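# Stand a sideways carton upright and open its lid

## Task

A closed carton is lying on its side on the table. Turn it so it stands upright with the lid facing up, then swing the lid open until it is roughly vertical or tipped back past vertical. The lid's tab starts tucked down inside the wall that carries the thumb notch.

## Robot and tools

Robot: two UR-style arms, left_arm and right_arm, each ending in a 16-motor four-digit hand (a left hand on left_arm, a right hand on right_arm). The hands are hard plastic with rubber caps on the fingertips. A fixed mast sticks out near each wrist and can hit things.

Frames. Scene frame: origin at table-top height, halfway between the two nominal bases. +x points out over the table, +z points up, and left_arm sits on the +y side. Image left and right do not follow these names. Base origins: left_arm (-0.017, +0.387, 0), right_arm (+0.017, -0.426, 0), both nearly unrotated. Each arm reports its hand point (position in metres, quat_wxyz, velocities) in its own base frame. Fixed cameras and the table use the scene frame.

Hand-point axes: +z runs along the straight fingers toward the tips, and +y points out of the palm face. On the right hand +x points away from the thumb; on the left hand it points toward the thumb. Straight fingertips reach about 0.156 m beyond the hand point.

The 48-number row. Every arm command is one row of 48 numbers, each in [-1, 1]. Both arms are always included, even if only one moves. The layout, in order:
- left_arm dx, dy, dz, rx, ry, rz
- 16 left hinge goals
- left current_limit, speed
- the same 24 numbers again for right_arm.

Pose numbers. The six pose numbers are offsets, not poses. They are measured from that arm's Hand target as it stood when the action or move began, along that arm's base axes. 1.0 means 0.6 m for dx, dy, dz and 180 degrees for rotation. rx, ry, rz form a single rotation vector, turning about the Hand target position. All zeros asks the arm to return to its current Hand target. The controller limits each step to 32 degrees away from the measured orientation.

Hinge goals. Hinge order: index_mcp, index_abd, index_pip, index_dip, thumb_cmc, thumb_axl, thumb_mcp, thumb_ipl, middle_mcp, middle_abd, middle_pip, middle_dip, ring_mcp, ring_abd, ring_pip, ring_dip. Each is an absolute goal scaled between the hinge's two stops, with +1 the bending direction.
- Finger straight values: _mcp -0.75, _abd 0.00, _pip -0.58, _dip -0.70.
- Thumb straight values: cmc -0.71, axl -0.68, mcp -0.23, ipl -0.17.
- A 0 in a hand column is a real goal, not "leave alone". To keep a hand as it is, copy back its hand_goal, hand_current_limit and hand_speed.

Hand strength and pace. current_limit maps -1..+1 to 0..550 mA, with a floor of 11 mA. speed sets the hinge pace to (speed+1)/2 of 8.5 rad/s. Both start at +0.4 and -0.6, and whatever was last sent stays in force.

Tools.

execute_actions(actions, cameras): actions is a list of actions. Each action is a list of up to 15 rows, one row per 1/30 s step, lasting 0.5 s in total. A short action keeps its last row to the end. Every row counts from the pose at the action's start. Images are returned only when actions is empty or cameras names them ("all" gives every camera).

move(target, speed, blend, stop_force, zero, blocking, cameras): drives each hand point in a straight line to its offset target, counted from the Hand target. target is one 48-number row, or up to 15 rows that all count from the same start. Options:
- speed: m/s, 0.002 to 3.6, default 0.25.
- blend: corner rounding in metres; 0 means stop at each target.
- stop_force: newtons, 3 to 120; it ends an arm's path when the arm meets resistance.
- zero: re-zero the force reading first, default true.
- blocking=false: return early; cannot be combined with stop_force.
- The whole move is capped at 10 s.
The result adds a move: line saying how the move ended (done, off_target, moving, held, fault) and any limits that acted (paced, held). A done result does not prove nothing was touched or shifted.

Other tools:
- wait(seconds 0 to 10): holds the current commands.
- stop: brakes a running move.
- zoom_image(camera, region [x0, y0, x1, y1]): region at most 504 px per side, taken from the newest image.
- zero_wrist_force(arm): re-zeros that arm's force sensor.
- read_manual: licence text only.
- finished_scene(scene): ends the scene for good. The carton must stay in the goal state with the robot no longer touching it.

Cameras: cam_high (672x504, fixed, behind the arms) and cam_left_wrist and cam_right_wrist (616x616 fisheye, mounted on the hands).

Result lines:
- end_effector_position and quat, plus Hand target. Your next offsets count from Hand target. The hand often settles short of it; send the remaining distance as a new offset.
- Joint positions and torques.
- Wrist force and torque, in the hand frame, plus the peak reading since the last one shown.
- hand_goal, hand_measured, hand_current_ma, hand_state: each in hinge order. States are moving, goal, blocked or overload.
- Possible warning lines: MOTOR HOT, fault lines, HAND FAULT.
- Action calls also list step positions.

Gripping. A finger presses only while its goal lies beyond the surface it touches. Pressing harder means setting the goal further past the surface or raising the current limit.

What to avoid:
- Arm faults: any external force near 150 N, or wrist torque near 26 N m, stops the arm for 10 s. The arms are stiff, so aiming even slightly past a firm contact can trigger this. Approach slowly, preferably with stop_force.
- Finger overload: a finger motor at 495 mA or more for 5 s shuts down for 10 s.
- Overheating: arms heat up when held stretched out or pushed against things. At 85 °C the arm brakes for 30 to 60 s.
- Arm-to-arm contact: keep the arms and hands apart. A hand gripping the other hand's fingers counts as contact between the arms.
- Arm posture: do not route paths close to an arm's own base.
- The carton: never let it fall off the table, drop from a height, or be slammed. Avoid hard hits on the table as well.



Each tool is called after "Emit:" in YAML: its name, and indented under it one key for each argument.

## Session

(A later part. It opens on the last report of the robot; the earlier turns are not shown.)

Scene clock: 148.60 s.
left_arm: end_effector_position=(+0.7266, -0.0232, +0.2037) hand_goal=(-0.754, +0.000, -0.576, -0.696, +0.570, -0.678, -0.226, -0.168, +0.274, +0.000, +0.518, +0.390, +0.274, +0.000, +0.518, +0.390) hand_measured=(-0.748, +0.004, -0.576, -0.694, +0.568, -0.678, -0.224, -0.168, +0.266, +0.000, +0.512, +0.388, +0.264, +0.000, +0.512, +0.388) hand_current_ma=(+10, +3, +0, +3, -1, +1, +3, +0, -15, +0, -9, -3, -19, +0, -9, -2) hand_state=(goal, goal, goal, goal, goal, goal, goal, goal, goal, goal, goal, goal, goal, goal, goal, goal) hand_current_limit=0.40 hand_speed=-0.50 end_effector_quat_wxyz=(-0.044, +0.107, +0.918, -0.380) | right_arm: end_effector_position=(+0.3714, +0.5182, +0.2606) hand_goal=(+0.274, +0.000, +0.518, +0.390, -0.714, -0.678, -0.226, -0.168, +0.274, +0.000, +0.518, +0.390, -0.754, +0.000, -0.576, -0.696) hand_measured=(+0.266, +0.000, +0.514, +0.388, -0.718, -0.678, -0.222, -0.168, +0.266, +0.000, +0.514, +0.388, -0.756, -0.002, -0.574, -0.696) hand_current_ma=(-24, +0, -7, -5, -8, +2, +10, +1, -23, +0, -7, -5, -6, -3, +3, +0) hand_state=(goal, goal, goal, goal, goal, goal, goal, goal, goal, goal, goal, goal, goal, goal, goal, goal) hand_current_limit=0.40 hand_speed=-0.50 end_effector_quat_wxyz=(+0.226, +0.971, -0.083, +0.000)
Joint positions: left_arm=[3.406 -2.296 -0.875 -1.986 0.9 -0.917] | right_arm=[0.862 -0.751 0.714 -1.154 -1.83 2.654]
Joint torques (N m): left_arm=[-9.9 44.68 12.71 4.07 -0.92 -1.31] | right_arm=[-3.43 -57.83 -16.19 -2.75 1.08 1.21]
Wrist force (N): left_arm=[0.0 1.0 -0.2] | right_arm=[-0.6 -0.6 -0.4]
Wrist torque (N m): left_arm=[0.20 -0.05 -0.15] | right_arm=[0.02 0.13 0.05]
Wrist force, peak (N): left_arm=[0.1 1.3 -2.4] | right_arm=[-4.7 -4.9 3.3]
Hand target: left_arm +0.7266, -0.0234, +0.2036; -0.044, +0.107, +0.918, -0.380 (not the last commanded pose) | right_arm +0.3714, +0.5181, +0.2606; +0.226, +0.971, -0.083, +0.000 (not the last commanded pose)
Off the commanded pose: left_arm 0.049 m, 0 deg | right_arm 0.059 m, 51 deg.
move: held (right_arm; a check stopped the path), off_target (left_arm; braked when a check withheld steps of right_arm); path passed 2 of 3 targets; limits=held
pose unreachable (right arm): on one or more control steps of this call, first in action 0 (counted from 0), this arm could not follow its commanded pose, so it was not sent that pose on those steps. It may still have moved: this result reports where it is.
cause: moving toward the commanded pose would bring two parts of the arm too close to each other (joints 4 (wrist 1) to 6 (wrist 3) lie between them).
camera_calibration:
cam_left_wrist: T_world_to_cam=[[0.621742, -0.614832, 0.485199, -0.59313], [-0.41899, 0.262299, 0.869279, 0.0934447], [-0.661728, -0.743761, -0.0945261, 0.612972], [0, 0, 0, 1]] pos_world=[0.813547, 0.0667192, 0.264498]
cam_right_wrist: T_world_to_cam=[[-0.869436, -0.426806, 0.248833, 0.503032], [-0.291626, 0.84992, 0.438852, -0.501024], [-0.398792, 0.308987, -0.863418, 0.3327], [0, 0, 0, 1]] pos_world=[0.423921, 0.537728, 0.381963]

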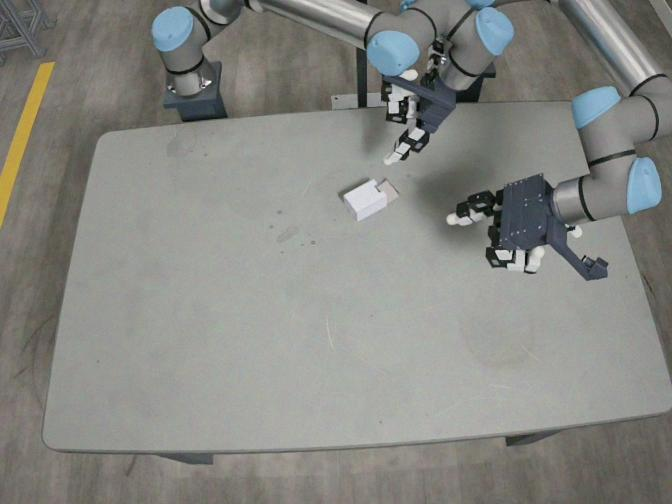

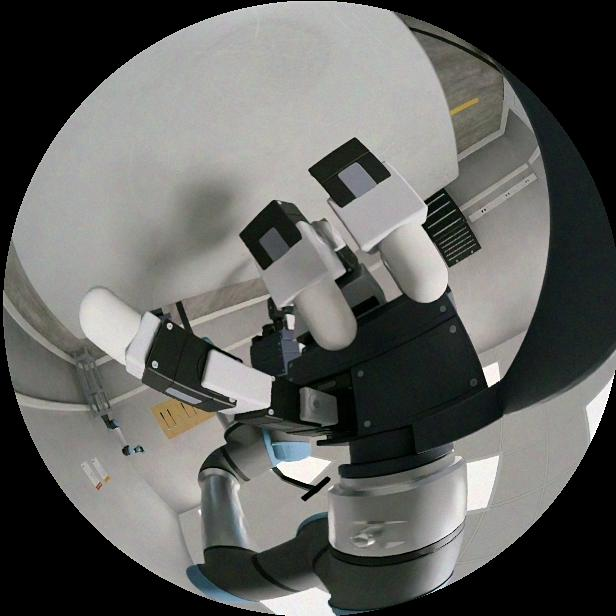

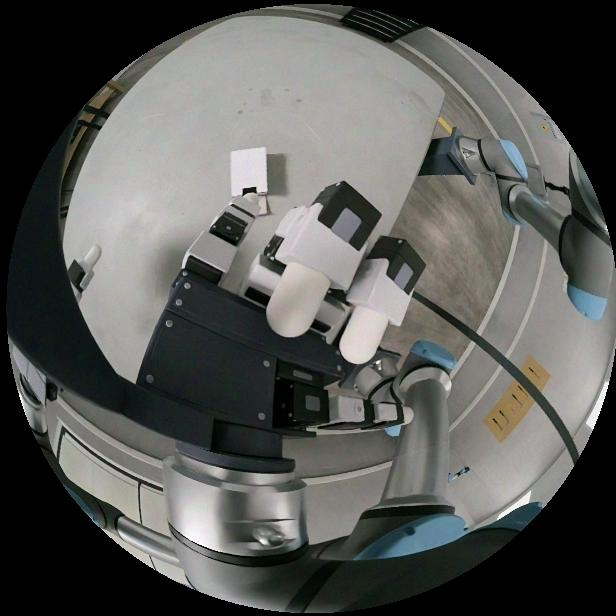

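Emit:
move:
  target: [0.05,0.15,0.1,0,0,0,-0.754,0,-0.576,-0.696,0.571,-0.678,-0.226,-0.168,0.274,0,0.518,0.391,0.274,0,0.518,0.391,0.4,-0.5,0.0487,-0.0777,-0.1333,0.1431,0.0357,0.206,0.274,0,0.518,0.391,-0.714,-0.678,-0.226,-0.168,0.274,0,0.518,0.391,-0.754,0,-0.576,0.609,0.4,-0.5]
  speed: 0.35
  cameras: ["all"]

Emit:
zoom_image:
  camera: "cam_high"
  region: [330, 150, 430, 230]

Scene clock: 158.10 s.
left_arm: end_effector_position=(+0.7566, +0.0667, +0.2636) hand_goal=(-0.754, +0.000, -0.576, -0.696, +0.570, -0.678, -0.226, -0.168, +0.274, +0.000, +0.518, +0.390, +0.274, +0.000, +0.518, +0.390) hand_measured=(-0.748, +0.004, -0.576, -0.694, +0.568, -0.678, -0.224, -0.168, +0.266, +0.000, +0.512, +0.388, +0.264, +0.000, +0.512, +0.388) hand_current_ma=(+10, +3, +0, +3, -1, +1, +3, +0, -15, +0, -9, -3, -19, +0, -9, -2) hand_state=(goal, goal, goal, goal, goal, goal, goal, goal, goal, goal, goal, goal, goal, goal, goal, goal) hand_current_limit=0.40 hand_speed=-0.50 end_effector_quat_wxyz=(-0.044, +0.107, +0.918, -0.380) | right_arm: end_effector_position=(+0.4007, +0.4715, +0.1807) hand_goal=(+0.274, +0.000, +0.518, +0.390, -0.714, -0.678, -0.226, -0.168, +0.274, +0.000, +0.518, +0.390, -0.754, +0.000, -0.576, +0.608) hand_measured=(+0.266, +0.000, +0.514, +0.388, -0.716, -0.678, -0.222, -0.168, +0.266, +0.000, +0.514, +0.388, -0.756, -0.002, -0.574, +0.604) hand_current_ma=(-24, +0, -7, -5, -4, +2, +10, +1, -23, +0, -7, -5, -3, -3, +3, -8) hand_state=(goal, goal, goal, goal, goal, goal, goal, goal, goal, goal, goal, goal, goal, goal, goal, goal) hand_current_limit=0.40 hand_speed=-0.50 end_effector_quat_wxyz=(+0.001, +0.970, +0.241, +0.000)
Joint positions: left_arm=[3.503 -2.544 -0.252 -2.427 0.944 -0.809] | right_arm=[0.773 -1.1 1.441 -1.91 -1.572 1.856]
Joint torques (N m): left_arm=[-12.99 61.03 11.02 3.96 0.62 0.32] | right_arm=[6.4 -34.88 -21.43 -3.28 -1.27 -1.47]
Wrist force (N): left_arm=[0.1 1.0 -0.2] | right_arm=[-0.1 0.0 0.0]
Wrist torque (N m): left_arm=[0.19 -0.05 -0.14] | right_arm=[0.12 0.05 -0.01]
Wrist force, peak (N): left_arm=[0.4 1.4 -1.3] | right_arm=[-0.8 -0.7 -0.6]
Hand target: left_arm +0.7566, +0.0666, +0.2636; -0.044, +0.107, +0.918, -0.380 | right_arm +0.4006, +0.4715, +0.1806; +0.001, +0.970, +0.241, +0.000
Off the commanded pose: left_arm 0.000 m, 0 deg | right_arm 0.000 m, 0 deg.
move: done
camera_calibration:
cam_left_wrist: T_world_to_cam=[[0.621885, -0.614754, 0.485115, -0.585614], [-0.418747, 0.262425, 0.869359, 0.0300718], [-0.661748, -0.743781, -0.0942283, 0.705206], [0, 0, 0, 1]] pos_world=[0.843446, 0.156619, 0.324398]
cam_right_wrist: T_world_to_cam=[[-0.394735, -0.918785, 0.00424874, 0.614367], [-0.600624, 0.261538, 0.755545, -0.0737582], [-0.695295, 0.295688, -0.655083, 0.377185], [0, 0, 0, 1]] pos_world=[0.460466, 0.472232, 0.300205]

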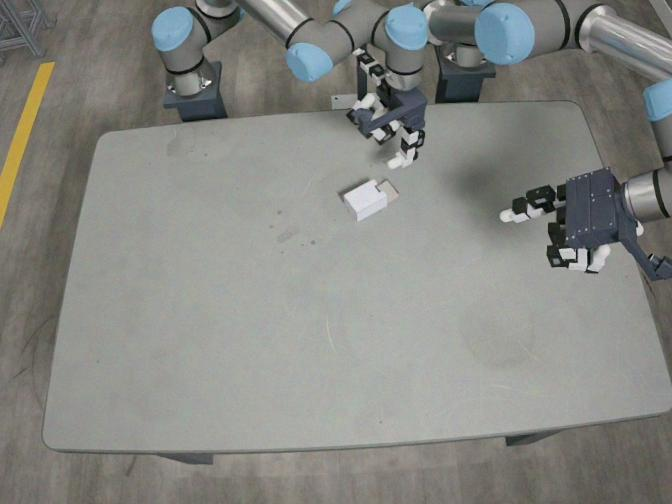

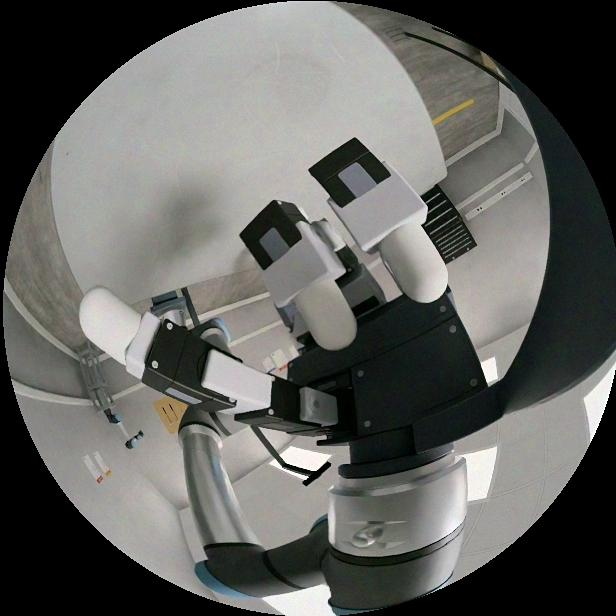

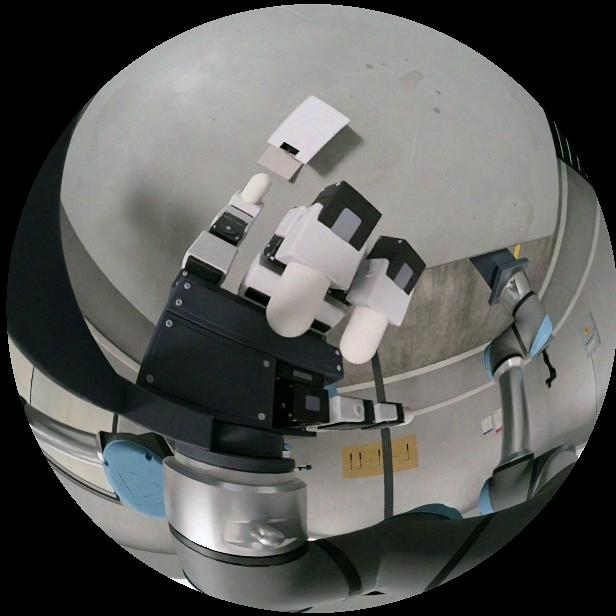

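Scaled by 5.040 from the camera's 672x504 image, which has a finer 960x720 frame.

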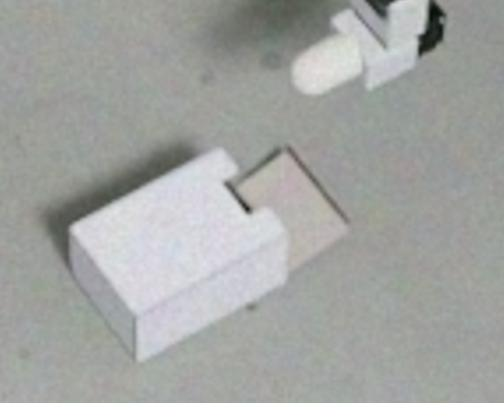

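Emit:
move:
  target: [0,0,0,0,0,0,-0.754,0,-0.576,-0.696,0.571,-0.678,-0.226,-0.168,0.274,0,0.518,0.391,0.274,0,0.518,0.391,0.4,-0.5,0,0,-0.1428,0,0,0,0.274,0,0.518,0.391,-0.714,-0.678,-0.226,-0.168,0.274,0,0.518,0.391,-0.754,0,-0.576,0.609,0.4,-0.5]
  speed: 0.1
  cameras: ["cam_high","cam_right_wrist"]

Emit:
zoom_image:
  camera: "cam_high"
  region: [330, 150, 430, 230]

Emit:
zoom_image:
  camera: "cam_right_wrist"
  region: [200, 80, 360, 240]

Scene clock: 160.30 s.
left_arm: end_effector_position=(+0.7566, +0.0666, +0.2636) hand_goal=(-0.754, +0.000, -0.576, -0.696, +0.570, -0.678, -0.226, -0.168, +0.274, +0.000, +0.518, +0.390, +0.274, +0.000, +0.518, +0.390) hand_measured=(-0.748, +0.004, -0.576, -0.694, +0.568, -0.678, -0.224, -0.168, +0.266, +0.000, +0.512, +0.388, +0.264, +0.000, +0.512, +0.388) hand_current_ma=(+10, +3, +0, +3, -1, +1, +3, +0, -15, +0, -9, -3, -19, +0, -9, -2) hand_state=(goal, goal, goal, goal, goal, goal, goal, goal, goal, goal, goal, goal, goal, goal, goal, goal) hand_current_limit=0.40 hand_speed=-0.50 end_effector_quat_wxyz=(-0.044, +0.107, +0.918, -0.380) | right_arm: end_effector_position=(+0.4006, +0.4715, +0.0949) hand_goal=(+0.274, +0.000, +0.518, +0.390, -0.714, -0.678, -0.226, -0.168, +0.274, +0.000, +0.518, +0.390, -0.754, +0.000, -0.576, +0.608) hand_measured=(+0.266, +0.000, +0.514, +0.388, -0.716, -0.678, -0.222, -0.168, +0.266, +0.000, +0.514, +0.388, -0.740, -0.002, -0.562, +0.618) hand_current_ma=(-24, +0, -7, -5, -4, +2, +10, +1, -23, +0, -7, -5, +45, -5, +39, +28) hand_state=(goal, goal, goal, goal, goal, goal, goal, goal, goal, goal, goal, goal, goal, goal, goal, goal) hand_current_limit=0.40 hand_speed=-0.50 end_effector_quat_wxyz=(+0.001, +0.970, +0.241, +0.000)
Joint positions: left_arm=[3.503 -2.544 -0.252 -2.426 0.944 -0.809] | right_arm=[0.773 -1.015 1.547 -2.102 -1.572 1.856]
Joint torques (N m): left_arm=[-12.66 61.77 13.02 3.89 -1.83 -1.4] | right_arm=[5.4 -48.18 -31.22 -2.14 0.67 -0.72]
Wrist force (N): left_arm=[0.1 1.0 -0.4] | right_arm=[-0.2 -0.1 -0.7]
Wrist torque (N m): left_arm=[0.21 -0.06 -0.15] | right_arm=[0.11 0.06 -0.01]
Wrist force, peak (N): left_arm=[-0.2 1.3 -1.0] | right_arm=[-0.5 -0.6 -4.0]
Hand target: left_arm +0.7566, +0.0666, +0.2636; -0.044, +0.107, +0.918, -0.380 | right_arm +0.4006, +0.4715, +0.0949; +0.001, +0.970, +0.241, +0.000
Off the commanded pose: left_arm 0.000 m, 0 deg | right_arm 0.000 m, 0 deg.
move: done
camera_calibration:
cam_right_wrist: T_world_to_cam=[[-0.394521, -0.918876, 0.004382, 0.614647], [-0.600545, 0.261448, 0.755639, -0.00894643], [-0.695485, 0.295484, -0.654973, 0.321142], [0, 0, 0, 1]] pos_world=[0.460468, 0.472232, 0.214406]
Images, in order (width x height): cam_high 672x504, cam_right_wrist 616x616.

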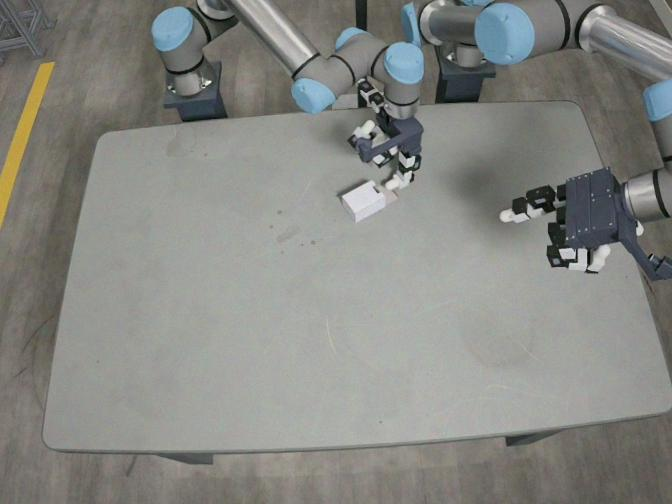

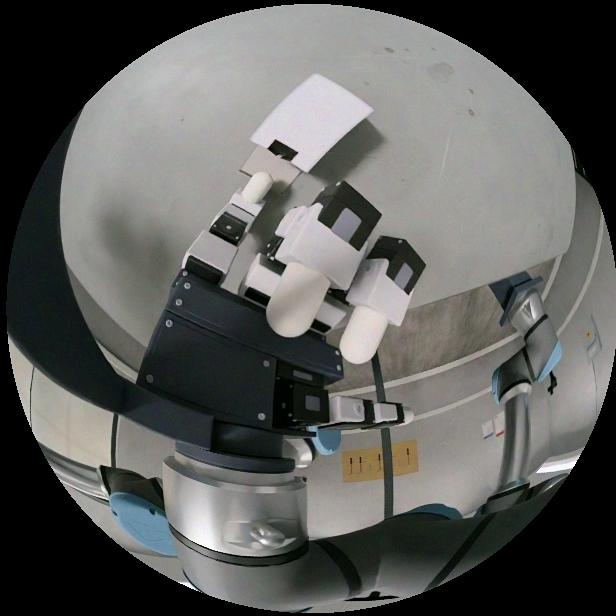

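Scaled by 5.040 from the camera's 672x504 image, which has a finer 960x720 frame.

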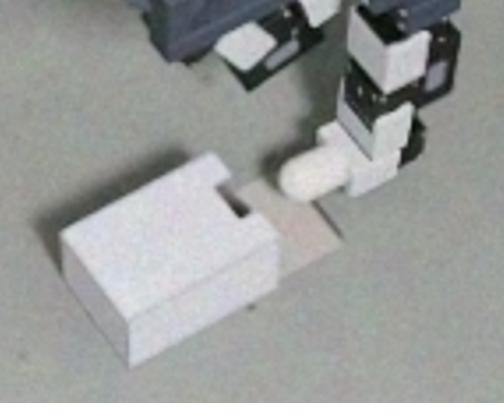

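Scaled by 3.150 from the camera's 616x616 image, which has a finer 880x880 frame.

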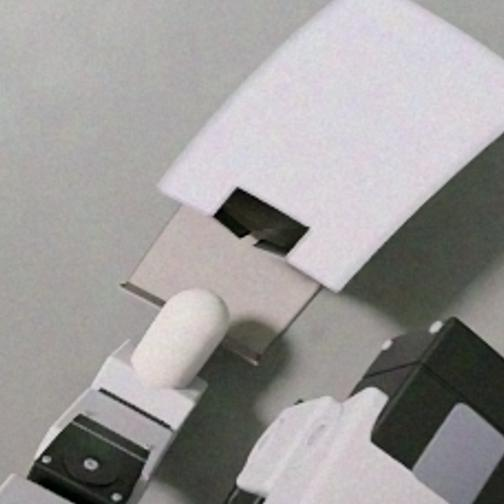

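Emit:
move:
  target:
    - [0,0,0,0,0,0,-0.754,0,-0.576,-0.696,0.571,-0.678,-0.226,-0.168,0.274,0,0.518,0.391,0.274,0,0.518,0.391,0.4,-0.5,0,0,0.0043,0,0,0,0.274,0,0.518,0.391,-0.714,-0.678,-0.226,-0.168,0.274,0,0.518,0.391,-0.754,0,-0.576,0.609,0.4,-0.5]
    - [0,0,0,0,0,0,-0.754,0,-0.576,-0.696,0.571,-0.678,-0.226,-0.168,0.274,0,0.518,0.391,0.274,0,0.518,0.391,0.4,-0.5,0.0397,-0.068,0.0043,0,0,0,0.274,0,0.518,0.391,-0.714,-0.678,-0.226,-0.168,0.274,0,0.518,0.391,-0.754,0,-0.576,0.609,0.4,-0.5]
  speed: 0.05
  cameras: ["cam_high","cam_right_wrist"]

Emit:
zoom_image:
  camera: "cam_high"
  region: [330, 150, 430, 230]

Emit:
zoom_image:
  camera: "cam_right_wrist"
  region: [200, 80, 360, 240]

Scene clock: 163.80 s.
left_arm: end_effector_position=(+0.7566, +0.0666, +0.2636) hand_goal=(-0.754, +0.000, -0.576, -0.696, +0.570, -0.678, -0.226, -0.168, +0.274, +0.000, +0.518, +0.390, +0.274, +0.000, +0.518, +0.390) hand_measured=(-0.748, +0.004, -0.576, -0.694, +0.568, -0.678, -0.224, -0.168, +0.266, +0.000, +0.512, +0.388, +0.264, +0.000, +0.512, +0.388) hand_current_ma=(+10, +3, +0, +3, -1, +1, +3, +0, -15, +0, -9, -3, -19, +0, -9, -2) hand_state=(goal, goal, goal, goal, goal, goal, goal, goal, goal, goal, goal, goal, goal, goal, goal, goal) hand_current_limit=0.40 hand_speed=-0.50 end_effector_quat_wxyz=(-0.044, +0.107, +0.918, -0.380) | right_arm: end_effector_position=(+0.4245, +0.4306, +0.0975) hand_goal=(+0.274, +0.000, +0.518, +0.390, -0.714, -0.678, -0.226, -0.168, +0.274, +0.000, +0.518, +0.390, -0.754, +0.000, -0.576, +0.608) hand_measured=(+0.266, +0.000, +0.514, +0.388, -0.716, -0.678, -0.222, -0.168, +0.266, +0.000, +0.514, +0.388, -0.752, -0.002, -0.574, +0.610) hand_current_ma=(-24, +0, -7, -5, -4, +2, +10, +1, -23, +0, -7, -5, +7, -5, +6, +5) hand_state=(goal, goal, goal, goal, goal, goal, goal, goal, goal, goal, goal, goal, goal, goal, goal, goal) hand_current_limit=0.40 hand_speed=-0.50 end_effector_quat_wxyz=(+0.001, +0.970, +0.241, +0.000) end_effector_velocity=(-0.002, +0.003, +0.000) end_effector_angular_velocity=(+0.000, +0.000, +0.000)
Joint positions: left_arm=[3.503 -2.544 -0.252 -2.426 0.944 -0.809] | right_arm=[0.702 -1.057 1.609 -2.121 -1.572 1.785]
Joint velocities: left_arm=[within noise] | right_arm=[0.005 0.002 -0.003 0 0 0.006]
Joint torques (N m): left_arm=[-12.53 59.86 16.09 3.29 -2.19 -1.29] | right_arm=[7.48 -29.17 -29.37 -1.36 -1.68 1.42]
Wrist force (N): left_arm=[0.5 1.1 -0.6] | right_arm=[-0.1 -0.3 -0.3]
Wrist torque (N m): left_arm=[0.24 -0.11 -0.12] | right_arm=[0.10 0.05 0.16]
Wrist force, peak (N): left_arm=[0.6 1.3 -0.9] | right_arm=[-0.5 -1.0 -0.4]
Hand target: left_arm +0.7566, +0.0666, +0.2636; -0.044, +0.107, +0.918, -0.380 | right_arm +0.4245, +0.4307, +0.0975; +0.001, +0.970, +0.241, +0.000
Off the commanded pose: left_arm 0.000 m, 0 deg | right_arm 0.000 m, 0 deg.
move: done
camera_calibration:
cam_right_wrist: T_world_to_cam=[[-0.394394, -0.918932, 0.00410258, 0.586505], [-0.600799, 0.261228, 0.755513, 0.0143076], [-0.695337, 0.295505, -0.655121, 0.351568], [0, 0, 0, 1]] pos_world=[0.484369, 0.431331, 0.217104]
Images, in order (width x height): cam_high 672x504, cam_right_wrist 616x616.

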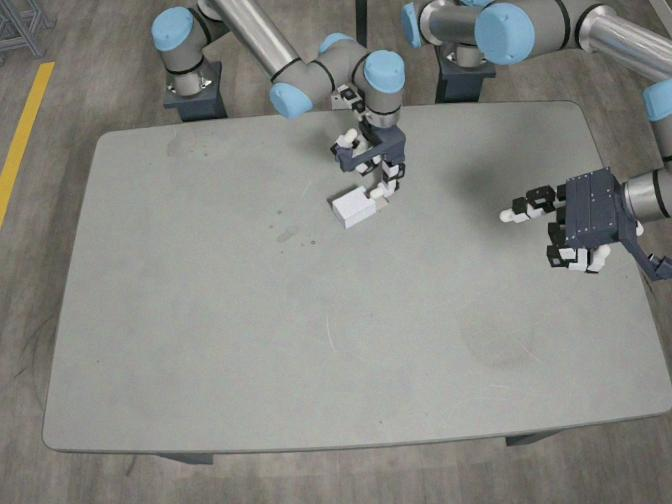

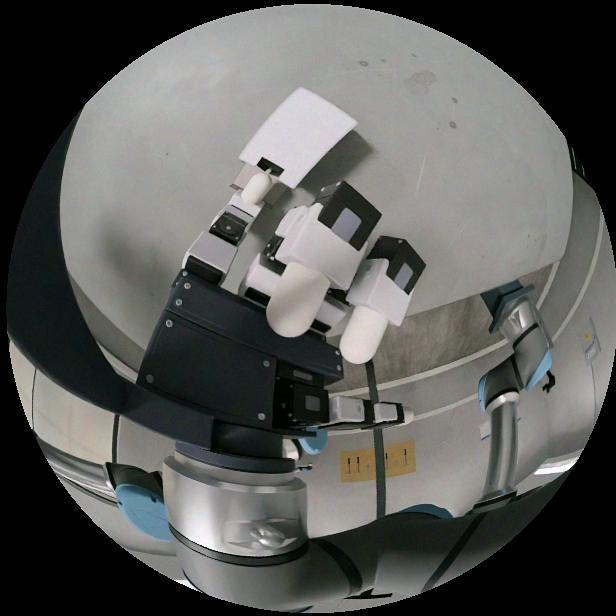

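Scaled by 5.040 from the camera's 672x504 image, which has a finer 960x720 frame.

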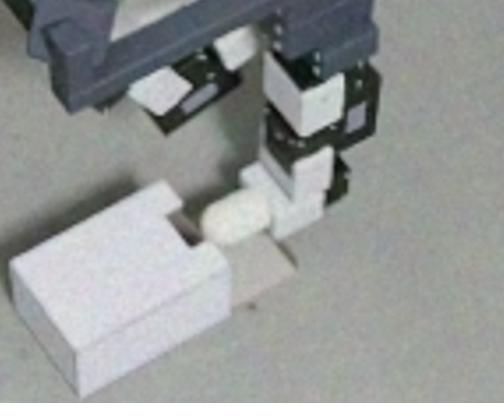

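Scaled by 3.150 from the camera's 616x616 image, which has a finer 880x880 frame.

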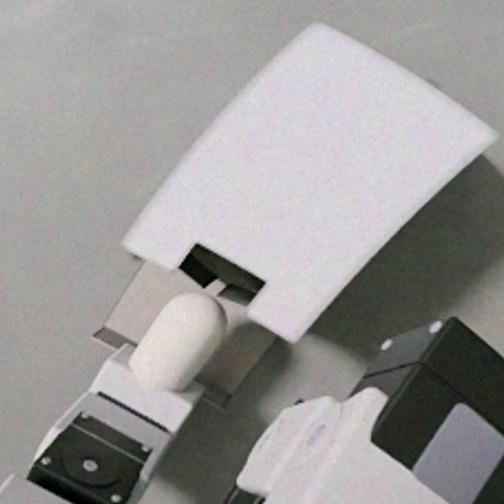

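Emit:
move:
  target:
    - [0,0,0,0,0,0,-0.754,0,-0.576,-0.696,0.571,-0.678,-0.226,-0.168,0.274,0,0.518,0.391,0.274,0,0.518,0.391,0.4,-0.5,-0.0346,0.059,0.005,0,0,0,0.274,0,0.518,0.391,-0.714,-0.678,-0.226,-0.168,0.274,0,0.518,0.391,-0.754,0,-0.576,0.609,0.4,-0.5]
    - [0,0,0,0,0,0,-0.754,0,-0.576,-0.696,0.571,-0.678,-0.226,-0.168,0.274,0,0.518,0.391,0.274,0,0.518,0.391,0.4,-0.5,-0.0346,0.059,0.0055,0,0,0,0.274,0,0.518,0.391,-0.714,-0.678,-0.226,-0.168,0.274,0,0.518,0.391,-0.754,0,0.299,-0.261,0.4,-0.5]
    - [0,0,0,0,0,0,-0.754,0,-0.576,-0.696,0.571,-0.678,-0.226,-0.168,0.274,0,0.518,0.391,0.274,0,0.518,0.391,0.4,-0.5,-0.0346,0.059,-0.0333,0,0,0,0.274,0,0.518,0.391,-0.714,-0.678,-0.226,-0.168,0.274,0,0.518,0.391,-0.754,0,0.299,-0.261,0.4,-0.5]
    - [0,0,0,0,0,0,-0.754,0,-0.576,-0.696,0.571,-0.678,-0.226,-0.168,0.274,0,0.518,0.391,0.274,0,0.518,0.391,0.4,-0.5,0.0034,-0.0058,-0.0333,0,0,0,0.274,0,0.518,0.391,-0.714,-0.678,-0.226,-0.168,0.274,0,0.518,0.391,-0.754,0,0.299,-0.261,0.4,-0.5]
  speed: 0.06
  cameras: ["cam_high","cam_right_wrist"]

Emit:
zoom_image:
  camera: "cam_high"
  region: [320, 150, 420, 230]

Emit:
zoom_image:
  camera: "cam_right_wrist"
  region: [200, 80, 360, 240]

Scene clock: 171.03 s.
left_arm: end_effector_position=(+0.7566, +0.0666, +0.2636) hand_goal=(-0.754, +0.000, -0.576, -0.696, +0.570, -0.678, -0.226, -0.168, +0.274, +0.000, +0.518, +0.390, +0.274, +0.000, +0.518, +0.390) hand_measured=(-0.748, +0.004, -0.576, -0.694, +0.568, -0.678, -0.224, -0.168, +0.266, +0.000, +0.512, +0.388, +0.264, +0.000, +0.512, +0.388) hand_current_ma=(+10, +3, +0, +3, -1, +1, +3, +0, -15, +0, -9, -3, -19, +0, -9, -2) hand_state=(goal, goal, goal, goal, goal, goal, goal, goal, goal, goal, goal, goal, goal, goal, goal, goal) hand_current_limit=0.40 hand_speed=-0.50 end_effector_quat_wxyz=(-0.044, +0.107, +0.918, -0.380) | right_arm: end_effector_position=(+0.4265, +0.4272, +0.0775) hand_goal=(+0.274, +0.000, +0.518, +0.390, -0.714, -0.678, -0.226, -0.168, +0.274, +0.000, +0.518, +0.390, -0.754, +0.000, +0.298, -0.262) hand_measured=(+0.266, +0.000, +0.514, +0.388, -0.716, -0.678, -0.222, -0.168, +0.266, +0.000, +0.514, +0.388, -0.746, +0.000, +0.352, -0.260) hand_current_ma=(-24, +0, -7, -5, -4, +2, +10, +1, -23, +0, -7, -5, +22, -1, +198, +5) hand_state=(goal, goal, goal, goal, goal, goal, goal, goal, goal, goal, goal, goal, moving, goal, blocked, goal) hand_current_limit=0.40 hand_speed=-0.50 end_effector_quat_wxyz=(+0.001, +0.970, +0.241, +0.000)
Joint positions: left_arm=[3.503 -2.544 -0.252 -2.426 0.944 -0.809] | right_arm=[0.696 -1.034 1.632 -2.167 -1.572 1.779]
Joint torques (N m): left_arm=[-10.29 56.56 22.52 2.16 -2.18 -1.17] | right_arm=[6.58 -30.47 -26.14 -0.04 -1.81 1.76]
Wrist force (N): left_arm=[0.6 1.0 -0.8] | right_arm=[0.1 -1.9 -7.1]
Wrist torque (N m): left_arm=[0.24 -0.14 -0.10] | right_arm=[0.54 0.54 0.02]
Wrist force, peak (N): left_arm=[0.3 1.4 -0.9] | right_arm=[-0.6 -6.9 -21.0]
Hand target: left_arm +0.7566, +0.0666, +0.2636; -0.044, +0.107, +0.918, -0.380 | right_arm +0.4265, +0.4272, +0.0775; +0.001, +0.970, +0.241, +0.000
Off the commanded pose: left_arm 0.000 m, 0 deg | right_arm 0.000 m, 0 deg.
move: done
camera_calibration:
cam_right_wrist: T_world_to_cam=[[-0.394481, -0.918895, 0.00407193, 0.584285], [-0.600766, 0.261257, 0.75553, 0.0314755], [-0.695316, 0.295596, -0.655102, 0.340808], [0, 0, 0, 1]] pos_world=[0.486368, 0.427931, 0.197104]
Images, in order (width x height): cam_high 672x504, cam_right_wrist 616x616.

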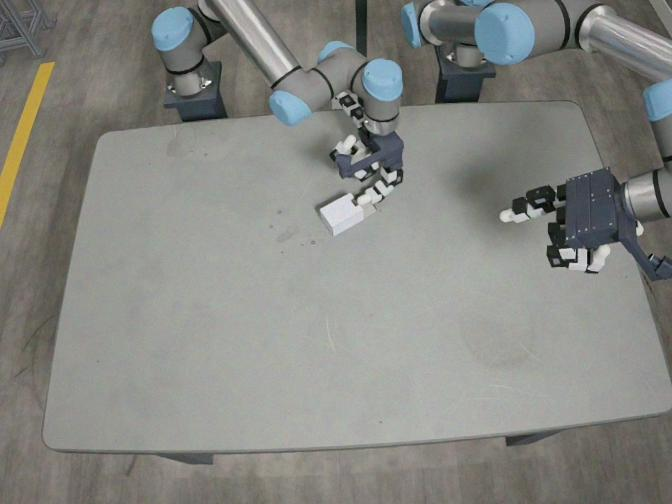

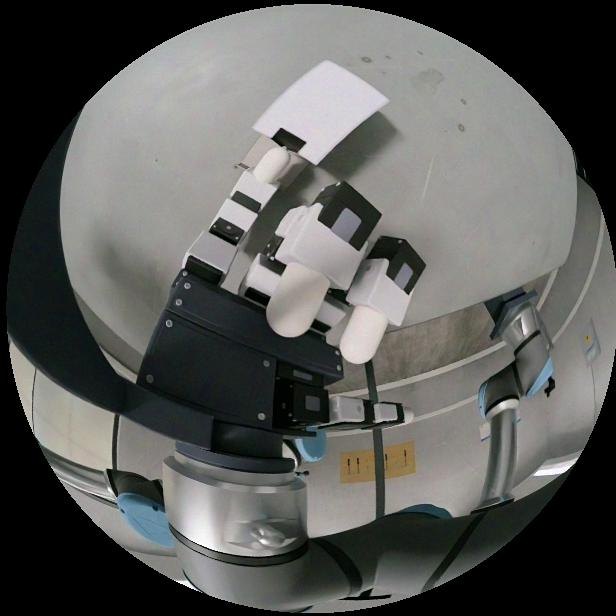

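Scaled by 5.040 from the camera's 672x504 image, which has a finer 960x720 frame.

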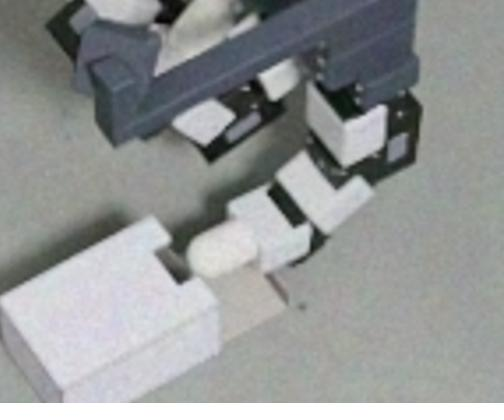

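Scaled by 3.150 from the camera's 616x616 image, which has a finer 880x880 frame.

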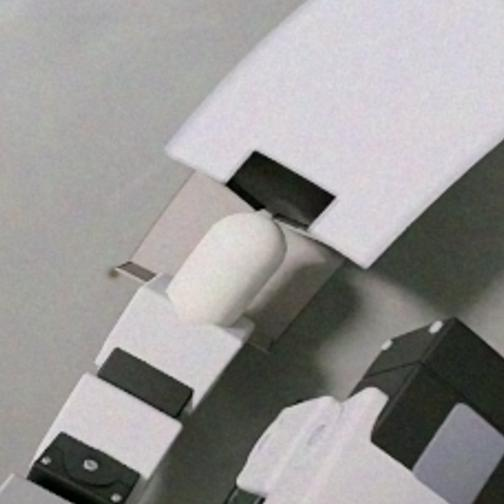

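Emit:
move:
  target:
    - [0,0,0,0,0,0,-0.754,0,-0.576,-0.696,0.571,-0.678,-0.226,-0.168,0.274,0,0.518,0.391,0.274,0,0.518,0.391,0.4,-0.5,0,0,0.03,0,0,0,0.274,0,0.518,0.391,-0.714,-0.678,-0.226,-0.168,0.274,0,0.518,0.391,-0.754,0,0.299,-0.261,0.4,-0.5]
    - [0,0,0,0,0,0,-0.754,0,-0.576,-0.696,0.571,-0.678,-0.226,-0.168,0.274,0,0.518,0.391,0.274,0,0.518,0.391,0.4,-0.5,-0.0126,0.0216,0.03,0,0,0,0.274,0,0.518,0.391,-0.714,-0.678,-0.226,-0.168,0.274,0,0.518,0.391,-0.754,0,0.299,-0.261,0.4,-0.5]
    - [0,0,0,0,0,0,-0.754,0,-0.576,-0.696,0.571,-0.678,-0.226,-0.168,0.274,0,0.518,0.391,0.274,0,0.518,0.391,0.4,-0.5,-0.0126,0.0216,0.0305,0,0,0,0.274,0,0.518,0.391,-0.714,-0.678,-0.226,-0.168,0.274,0,0.518,0.391,-0.754,0,0.299,-0.551,0.4,-0.5]
    - [0,0,0,0,0,0,-0.754,0,-0.576,-0.696,0.571,-0.678,-0.226,-0.168,0.274,0,0.518,0.391,0.274,0,0.518,0.391,0.4,-0.5,-0.0126,0.0216,0.015,0,0,0,0.274,0,0.518,0.391,-0.714,-0.678,-0.226,-0.168,0.274,0,0.518,0.391,-0.754,0,0.299,-0.551,0.4,-0.5]
    - [0,0,0,0,0,0,-0.754,0,-0.576,-0.696,0.571,-0.678,-0.226,-0.168,0.274,0,0.518,0.391,0.274,0,0.518,0.391,0.4,-0.5,0.0338,-0.0575,0.015,0,0,0,0.274,0,0.518,0.391,-0.714,-0.678,-0.226,-0.168,0.274,0,0.518,0.391,-0.754,0,0.299,-0.551,0.4,-0.5]
  speed: 0.08
  cameras: ["cam_high","cam_right_wrist"]

Emit:
zoom_image:
  camera: "cam_high"
  region: [300, 150, 400, 230]

Emit:
zoom_image:
  camera: "cam_right_wrist"
  region: [200, 80, 360, 240]

Scene clock: 178.30 s.
left_arm: end_effector_position=(+0.7566, +0.0666, +0.2636) hand_goal=(-0.754, +0.000, -0.576, -0.696, +0.570, -0.678, -0.226, -0.168, +0.274, +0.000, +0.518, +0.390, +0.274, +0.000, +0.518, +0.390) hand_measured=(-0.748, +0.004, -0.576, -0.694, +0.568, -0.678, -0.224, -0.168, +0.266, +0.000, +0.512, +0.388, +0.264, +0.000, +0.512, +0.388) hand_current_ma=(+10, +3, +0, +3, -1, +1, +3, +0, -15, +0, -9, -3, -19, +0, -9, -2) hand_state=(goal, goal, goal, goal, goal, goal, goal, goal, goal, goal, goal, goal, goal, goal, goal, goal) hand_current_limit=0.40 hand_speed=-0.50 end_effector_quat_wxyz=(-0.044, +0.107, +0.918, -0.380) | right_arm: end_effector_position=(+0.4468, +0.3927, +0.0866) hand_goal=(+0.274, +0.000, +0.518, +0.390, -0.714, -0.678, -0.226, -0.168, +0.274, +0.000, +0.518, +0.390, -0.754, +0.000, +0.298, -0.552) hand_measured=(+0.266, +0.000, +0.514, +0.388, -0.716, -0.678, -0.222, -0.168, +0.266, +0.000, +0.514, +0.388, -0.748, +0.002, +0.308, -0.546) hand_current_ma=(-24, +0, -7, -5, -3, +2, +10, +1, -23, +0, -7, -5, +18, +2, +28, +18) hand_state=(goal, goal, goal, goal, goal, goal, goal, goal, goal, goal, goal, goal, goal, goal, goal, goal) hand_current_limit=0.40 hand_speed=-0.50 end_effector_quat_wxyz=(+0.001, +0.970, +0.241, +0.000) end_effector_velocity=(-0.002, +0.003, -0.001) end_effector_angular_velocity=(-0.001, +0.001, +0.001)
Joint positions: left_arm=[3.503 -2.544 -0.252 -2.426 0.944 -0.809] | right_arm=[0.633 -1.073 1.668 -2.165 -1.572 1.716]
Joint velocities: left_arm=[within noise] | right_arm=[0.005 0.002 -0.002 0.001 0 0.004]
Joint torques (N m): left_arm=[-8.71 53.65 26.6 1.31 -2.23 -1.14] | right_arm=[7.06 -30.08 -29.19 -1 -0.89 1.83]
Wrist force (N): left_arm=[0.7 1.2 -0.6] | right_arm=[-0.1 0.1 -0.7]
Wrist torque (N m): left_arm=[0.25 -0.15 -0.09] | right_arm=[0.11 0.05 0.11]
Wrist force, peak (N): left_arm=[0.8 1.2 -0.6] | right_arm=[0.2 -2.1 -7.5]
Hand target: left_arm +0.7566, +0.0666, +0.2636; -0.044, +0.107, +0.918, -0.380 | right_arm +0.4468, +0.3927, +0.0865; +0.001, +0.970, +0.241, +0.000
Off the commanded pose: left_arm 0.000 m, 0 deg | right_arm 0.000 m, 0 deg.
move: done
camera_calibration:
cam_right_wrist: T_world_to_cam=[[-0.394458, -0.918905, 0.00404148, 0.560513], [-0.600834, 0.261242, 0.755481, 0.0458751], [-0.695271, 0.295577, -0.655158, 0.370943], [0, 0, 0, 1]] pos_world=[0.506568, 0.393431, 0.206104]
Images, in order (width x height): cam_high 672x504, cam_right_wrist 616x616.

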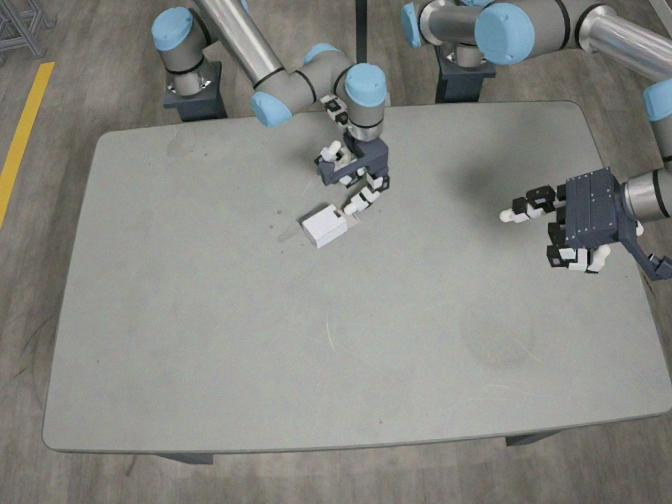

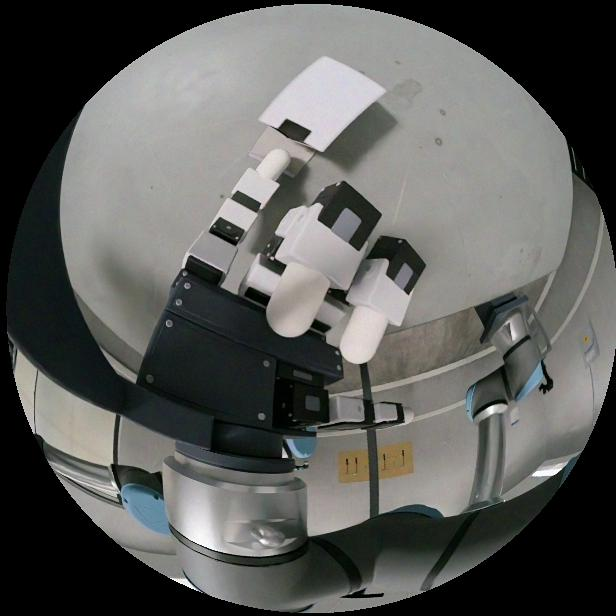

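Scaled by 5.040 from the camera's 672x504 image, which has a finer 960x720 frame.

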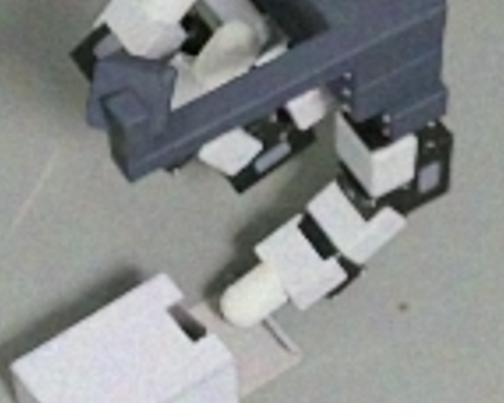

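Scaled by 3.150 from the camera's 616x616 image, which has a finer 880x880 frame.

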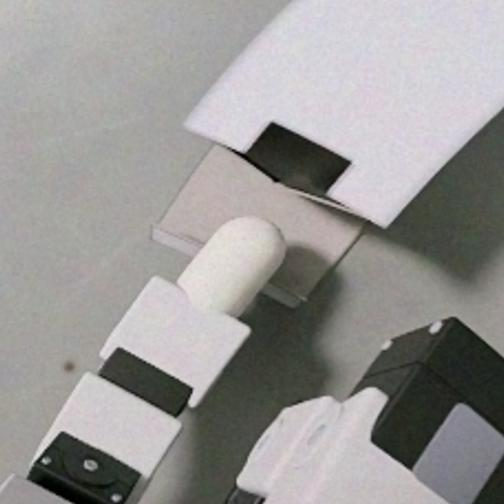

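Emit:
move:
  target:
    - [0,0,0,0,0,0,-0.754,0,-0.576,-0.696,0.571,-0.678,-0.226,-0.168,0.274,0,0.518,0.391,0.274,0,0.518,0.391,0.4,-0.5,0,0,0.085,0,0,0,0.274,0,0.518,0.391,-0.714,-0.678,-0.226,-0.168,0.274,0,0.518,0.391,-0.754,0,0.299,-0.551,0.4,-0.5]
    - [0,0,0,0,0,0,-0.754,0,-0.576,-0.696,0.571,-0.678,-0.226,-0.168,0.274,0,0.518,0.391,0.274,0,0.518,0.391,0.4,-0.5,0.021,-0.036,0.085,0,0,0,0.274,0,0.518,0.391,-0.714,-0.678,-0.226,-0.168,0.274,0,0.518,0.391,-0.754,0,0.153,-0.696,0.4,-0.5]
    - [0,0,0,0,0,0,-0.754,0,-0.576,-0.696,0.571,-0.678,-0.226,-0.168,0.274,0,0.518,0.391,0.274,0,0.518,0.391,0.4,-0.5,0.021,-0.036,0.0255,0,0,0,0.274,0,0.518,0.391,-0.714,-0.678,-0.226,-0.168,0.274,0,0.518,0.391,-0.754,0,0.153,-0.696,0.4,-0.5]
  speed: 0.08
  cameras: ["cam_high","cam_right_wrist"]

Emit:
zoom_image:
  camera: "cam_high"
  region: [300, 160, 400, 240]

Emit:
zoom_image:
  camera: "cam_right_wrist"
  region: [200, 80, 360, 240]

Scene clock: 184.63 s.
left_arm: end_effector_position=(+0.7566, +0.0666, +0.2636) hand_goal=(-0.754, +0.000, -0.576, -0.696, +0.570, -0.678, -0.226, -0.168, +0.274, +0.000, +0.518, +0.390, +0.274, +0.000, +0.518, +0.390) hand_measured=(-0.748, +0.004, -0.576, -0.694, +0.568, -0.678, -0.224, -0.168, +0.266, +0.000, +0.512, +0.388, +0.264, +0.000, +0.512, +0.388) hand_current_ma=(+10, +3, +0, +3, -1, +1, +3, +0, -15, +0, -9, -3, -19, +0, -9, -2) hand_state=(goal, goal, goal, goal, goal, goal, goal, goal, goal, goal, goal, goal, goal, goal, goal, goal) hand_current_limit=0.40 hand_speed=-0.50 end_effector_quat_wxyz=(-0.044, +0.107, +0.918, -0.380) | right_arm: end_effector_position=(+0.4593, +0.3711, +0.1017) hand_goal=(+0.274, +0.000, +0.518, +0.390, -0.714, -0.678, -0.226, -0.168, +0.274, +0.000, +0.518, +0.390, -0.754, +0.000, +0.152, -0.696) hand_measured=(+0.266, +0.000, +0.514, +0.388, -0.716, -0.678, -0.222, -0.168, +0.266, +0.000, +0.514, +0.388, -0.752, +0.002, +0.154, -0.694) hand_current_ma=(-24, +0, -7, -5, -3, +2, +10, +1, -23, +0, -7, -5, +4, +6, +2, +5) hand_state=(goal, goal, goal, goal, goal, goal, goal, goal, goal, goal, goal, goal, goal, goal, goal, goal) hand_current_limit=0.40 hand_speed=-0.50 end_effector_quat_wxyz=(+0.001, +0.970, +0.241, +0.000)
Joint positions: left_arm=[3.503 -2.544 -0.252 -2.426 0.944 -0.809] | right_arm=[0.593 -1.107 1.676 -2.139 -1.572 1.676]
Joint torques (N m): left_arm=[-8.15 52.76 26.49 0.06 -2.19 -0.96] | right_arm=[5.18 -46.75 -30.37 -2.18 -1.53 -0.31]
Wrist force (N): left_arm=[0.4 0.6 -0.6] | right_arm=[-0.2 0.1 0.1]
Wrist torque (N m): left_arm=[0.18 -0.12 -0.10] | right_arm=[0.14 0.05 0.09]
Wrist force, peak (N): left_arm=[0.6 1.4 -0.7] | right_arm=[-0.2 -2.4 -6.6]
Hand target: left_arm +0.7566, +0.0666, +0.2636; -0.044, +0.107, +0.918, -0.380 | right_arm +0.4594, +0.3711, +0.1018; +0.001, +0.970, +0.241, +0.000
Off the commanded pose: left_arm 0.000 m, 0 deg | right_arm 0.000 m, 0 deg.
move: done
camera_calibration:
cam_right_wrist: T_world_to_cam=[[-0.394521, -0.918876, 0.004382, 0.54552], [-0.600545, 0.261448, 0.755639, 0.0474166], [-0.695485, 0.295484, -0.654973, 0.396087], [0, 0, 0, 1]] pos_world=[0.519168, 0.371832, 0.221206]
Images, in order (width x height): cam_high 672x504, cam_right_wrist 616x616.

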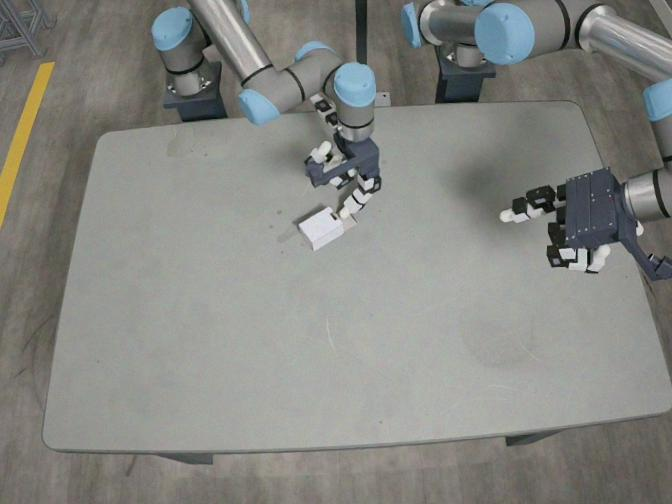

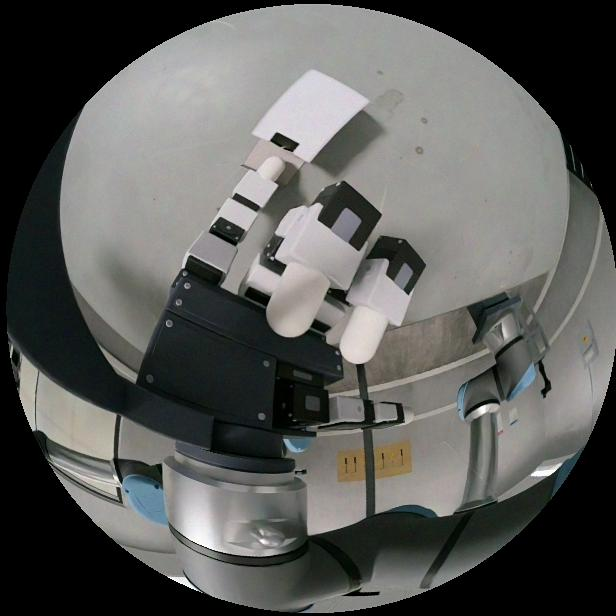

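Scaled by 5.040 from the camera's 672x504 image, which has a finer 960x720 frame.

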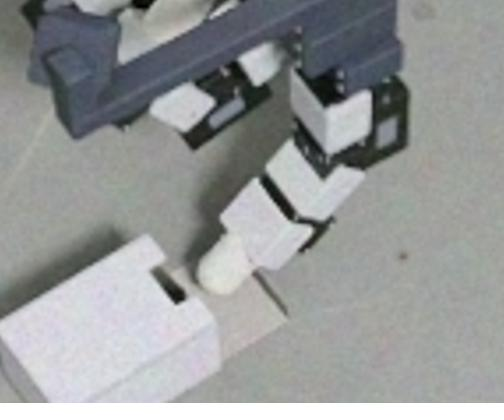

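Scaled by 3.150 from the camera's 616x616 image, which has a finer 880x880 frame.

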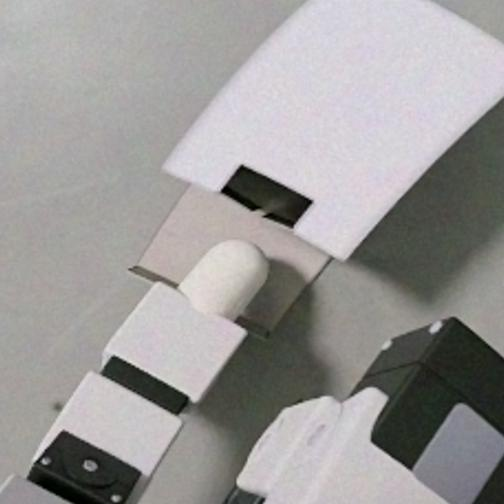

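Emit:
move:
  target: [0,0,0,0,0,0,-0.754,0,-0.576,-0.696,0.571,-0.678,-0.226,-0.168,0.274,0,0.518,0.391,0.274,0,0.518,0.391,0.4,-0.5,0.0337,-0.0575,0,0,0,0,0.274,0,0.518,0.391,-0.714,-0.678,-0.226,-0.168,0.274,0,0.518,0.391,-0.754,0,0.153,-0.696,0.4,-0.5]
  speed: 0.08
  cameras: ["cam_high","cam_right_wrist"]

Emit:
zoom_image:
  camera: "cam_high"
  region: [280, 160, 380, 240]

Emit:
zoom_image:
  camera: "cam_right_wrist"
  region: [200, 80, 360, 240]

Scene clock: 186.93 s.
left_arm: end_effector_position=(+0.7566, +0.0666, +0.2636) hand_goal=(-0.754, +0.000, -0.576, -0.696, +0.570, -0.678, -0.226, -0.168, +0.274, +0.000, +0.518, +0.390, +0.274, +0.000, +0.518, +0.390) hand_measured=(-0.748, +0.004, -0.576, -0.694, +0.568, -0.678, -0.224, -0.168, +0.266, +0.000, +0.512, +0.388, +0.264, +0.000, +0.512, +0.388) hand_current_ma=(+10, +3, +0, +3, -1, +1, +3, +0, -15, +0, -9, -3, -19, +0, -9, -2) hand_state=(goal, goal, goal, goal, goal, goal, goal, goal, goal, goal, goal, goal, goal, goal, goal, goal) hand_current_limit=0.40 hand_speed=-0.50 end_effector_quat_wxyz=(-0.044, +0.107, +0.918, -0.380) | right_arm: end_effector_position=(+0.4796, +0.3366, +0.1019) hand_goal=(+0.274, +0.000, +0.518, +0.390, -0.714, -0.678, -0.226, -0.168, +0.274, +0.000, +0.518, +0.390, -0.754, +0.000, +0.152, -0.696) hand_measured=(+0.266, +0.000, +0.514, +0.388, -0.716, -0.678, -0.222, -0.168, +0.266, +0.000, +0.514, +0.388, -0.754, +0.002, +0.152, -0.694) hand_current_ma=(-24, +0, -7, -5, -3, +2, +10, +1, -23, +0, -7, -5, +2, +6, +2, +5) hand_state=(goal, goal, goal, goal, goal, goal, goal, goal, goal, goal, goal, goal, goal, goal, goal, goal) hand_current_limit=0.40 hand_speed=-0.50 end_effector_quat_wxyz=(+0.001, +0.970, +0.241, +0.000)
Joint positions: left_arm=[3.503 -2.544 -0.252 -2.426 0.944 -0.809] | right_arm=[0.528 -1.127 1.707 -2.15 -1.572 1.611]
Joint torques (N m): left_arm=[-7.4 53.23 26.67 -0.39 -2.24 -1] | right_arm=[7.88 -26.65 -29.56 -1.44 -0.69 1.22]
Wrist force (N): left_arm=[0.2 1.2 -0.5] | right_arm=[-0.3 -0.1 0.0]
Wrist torque (N m): left_arm=[0.25 -0.08 -0.14] | right_arm=[0.12 0.06 0.06]
Wrist force, peak (N): left_arm=[0.2 1.2 -0.9] | right_arm=[0.1 1.5 -0.2]
Hand target: left_arm +0.7566, +0.0666, +0.2636; -0.044, +0.107, +0.918, -0.380 | right_arm +0.4796, +0.3366, +0.1018; +0.001, +0.970, +0.241, +0.000
Off the commanded pose: left_arm 0.000 m, 0 deg | right_arm 0.000 m, 0 deg.
move: done
camera_calibration:
cam_right_wrist: T_world_to_cam=[[-0.394394, -0.918932, 0.00410194, 0.5218], [-0.600852, 0.26125, 0.755464, 0.0686902], [-0.695292, 0.295486, -0.655178, 0.420401], [0, 0, 0, 1]] pos_world=[0.539369, 0.337331, 0.221404]
Images, in order (width x height): cam_high 672x504, cam_right_wrist 616x616.

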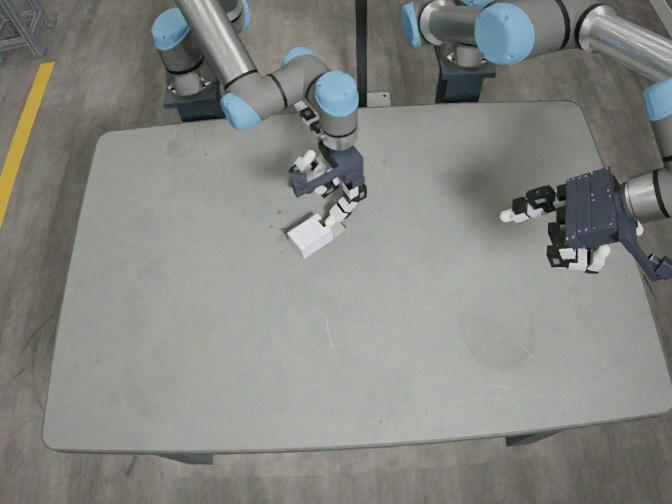

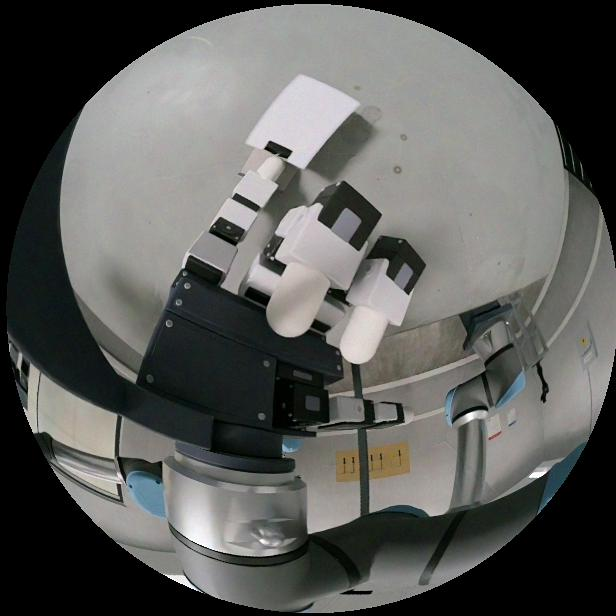

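Scaled by 5.040 from the camera's 672x504 image, which has a finer 960x720 frame.

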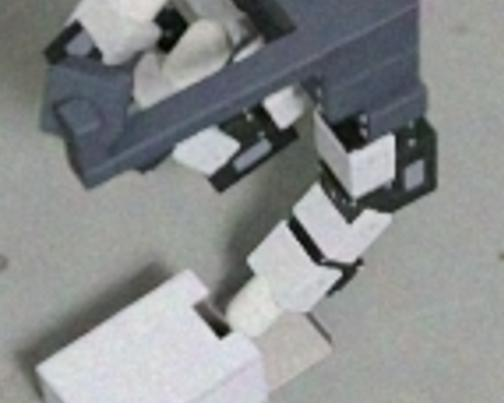

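Scaled by 3.150 from the camera's 616x616 image, which has a finer 880x880 frame.

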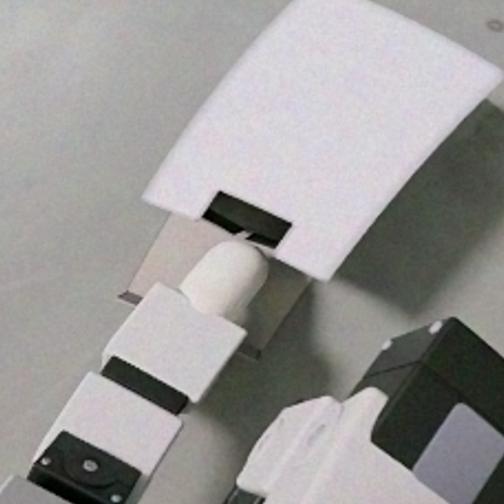

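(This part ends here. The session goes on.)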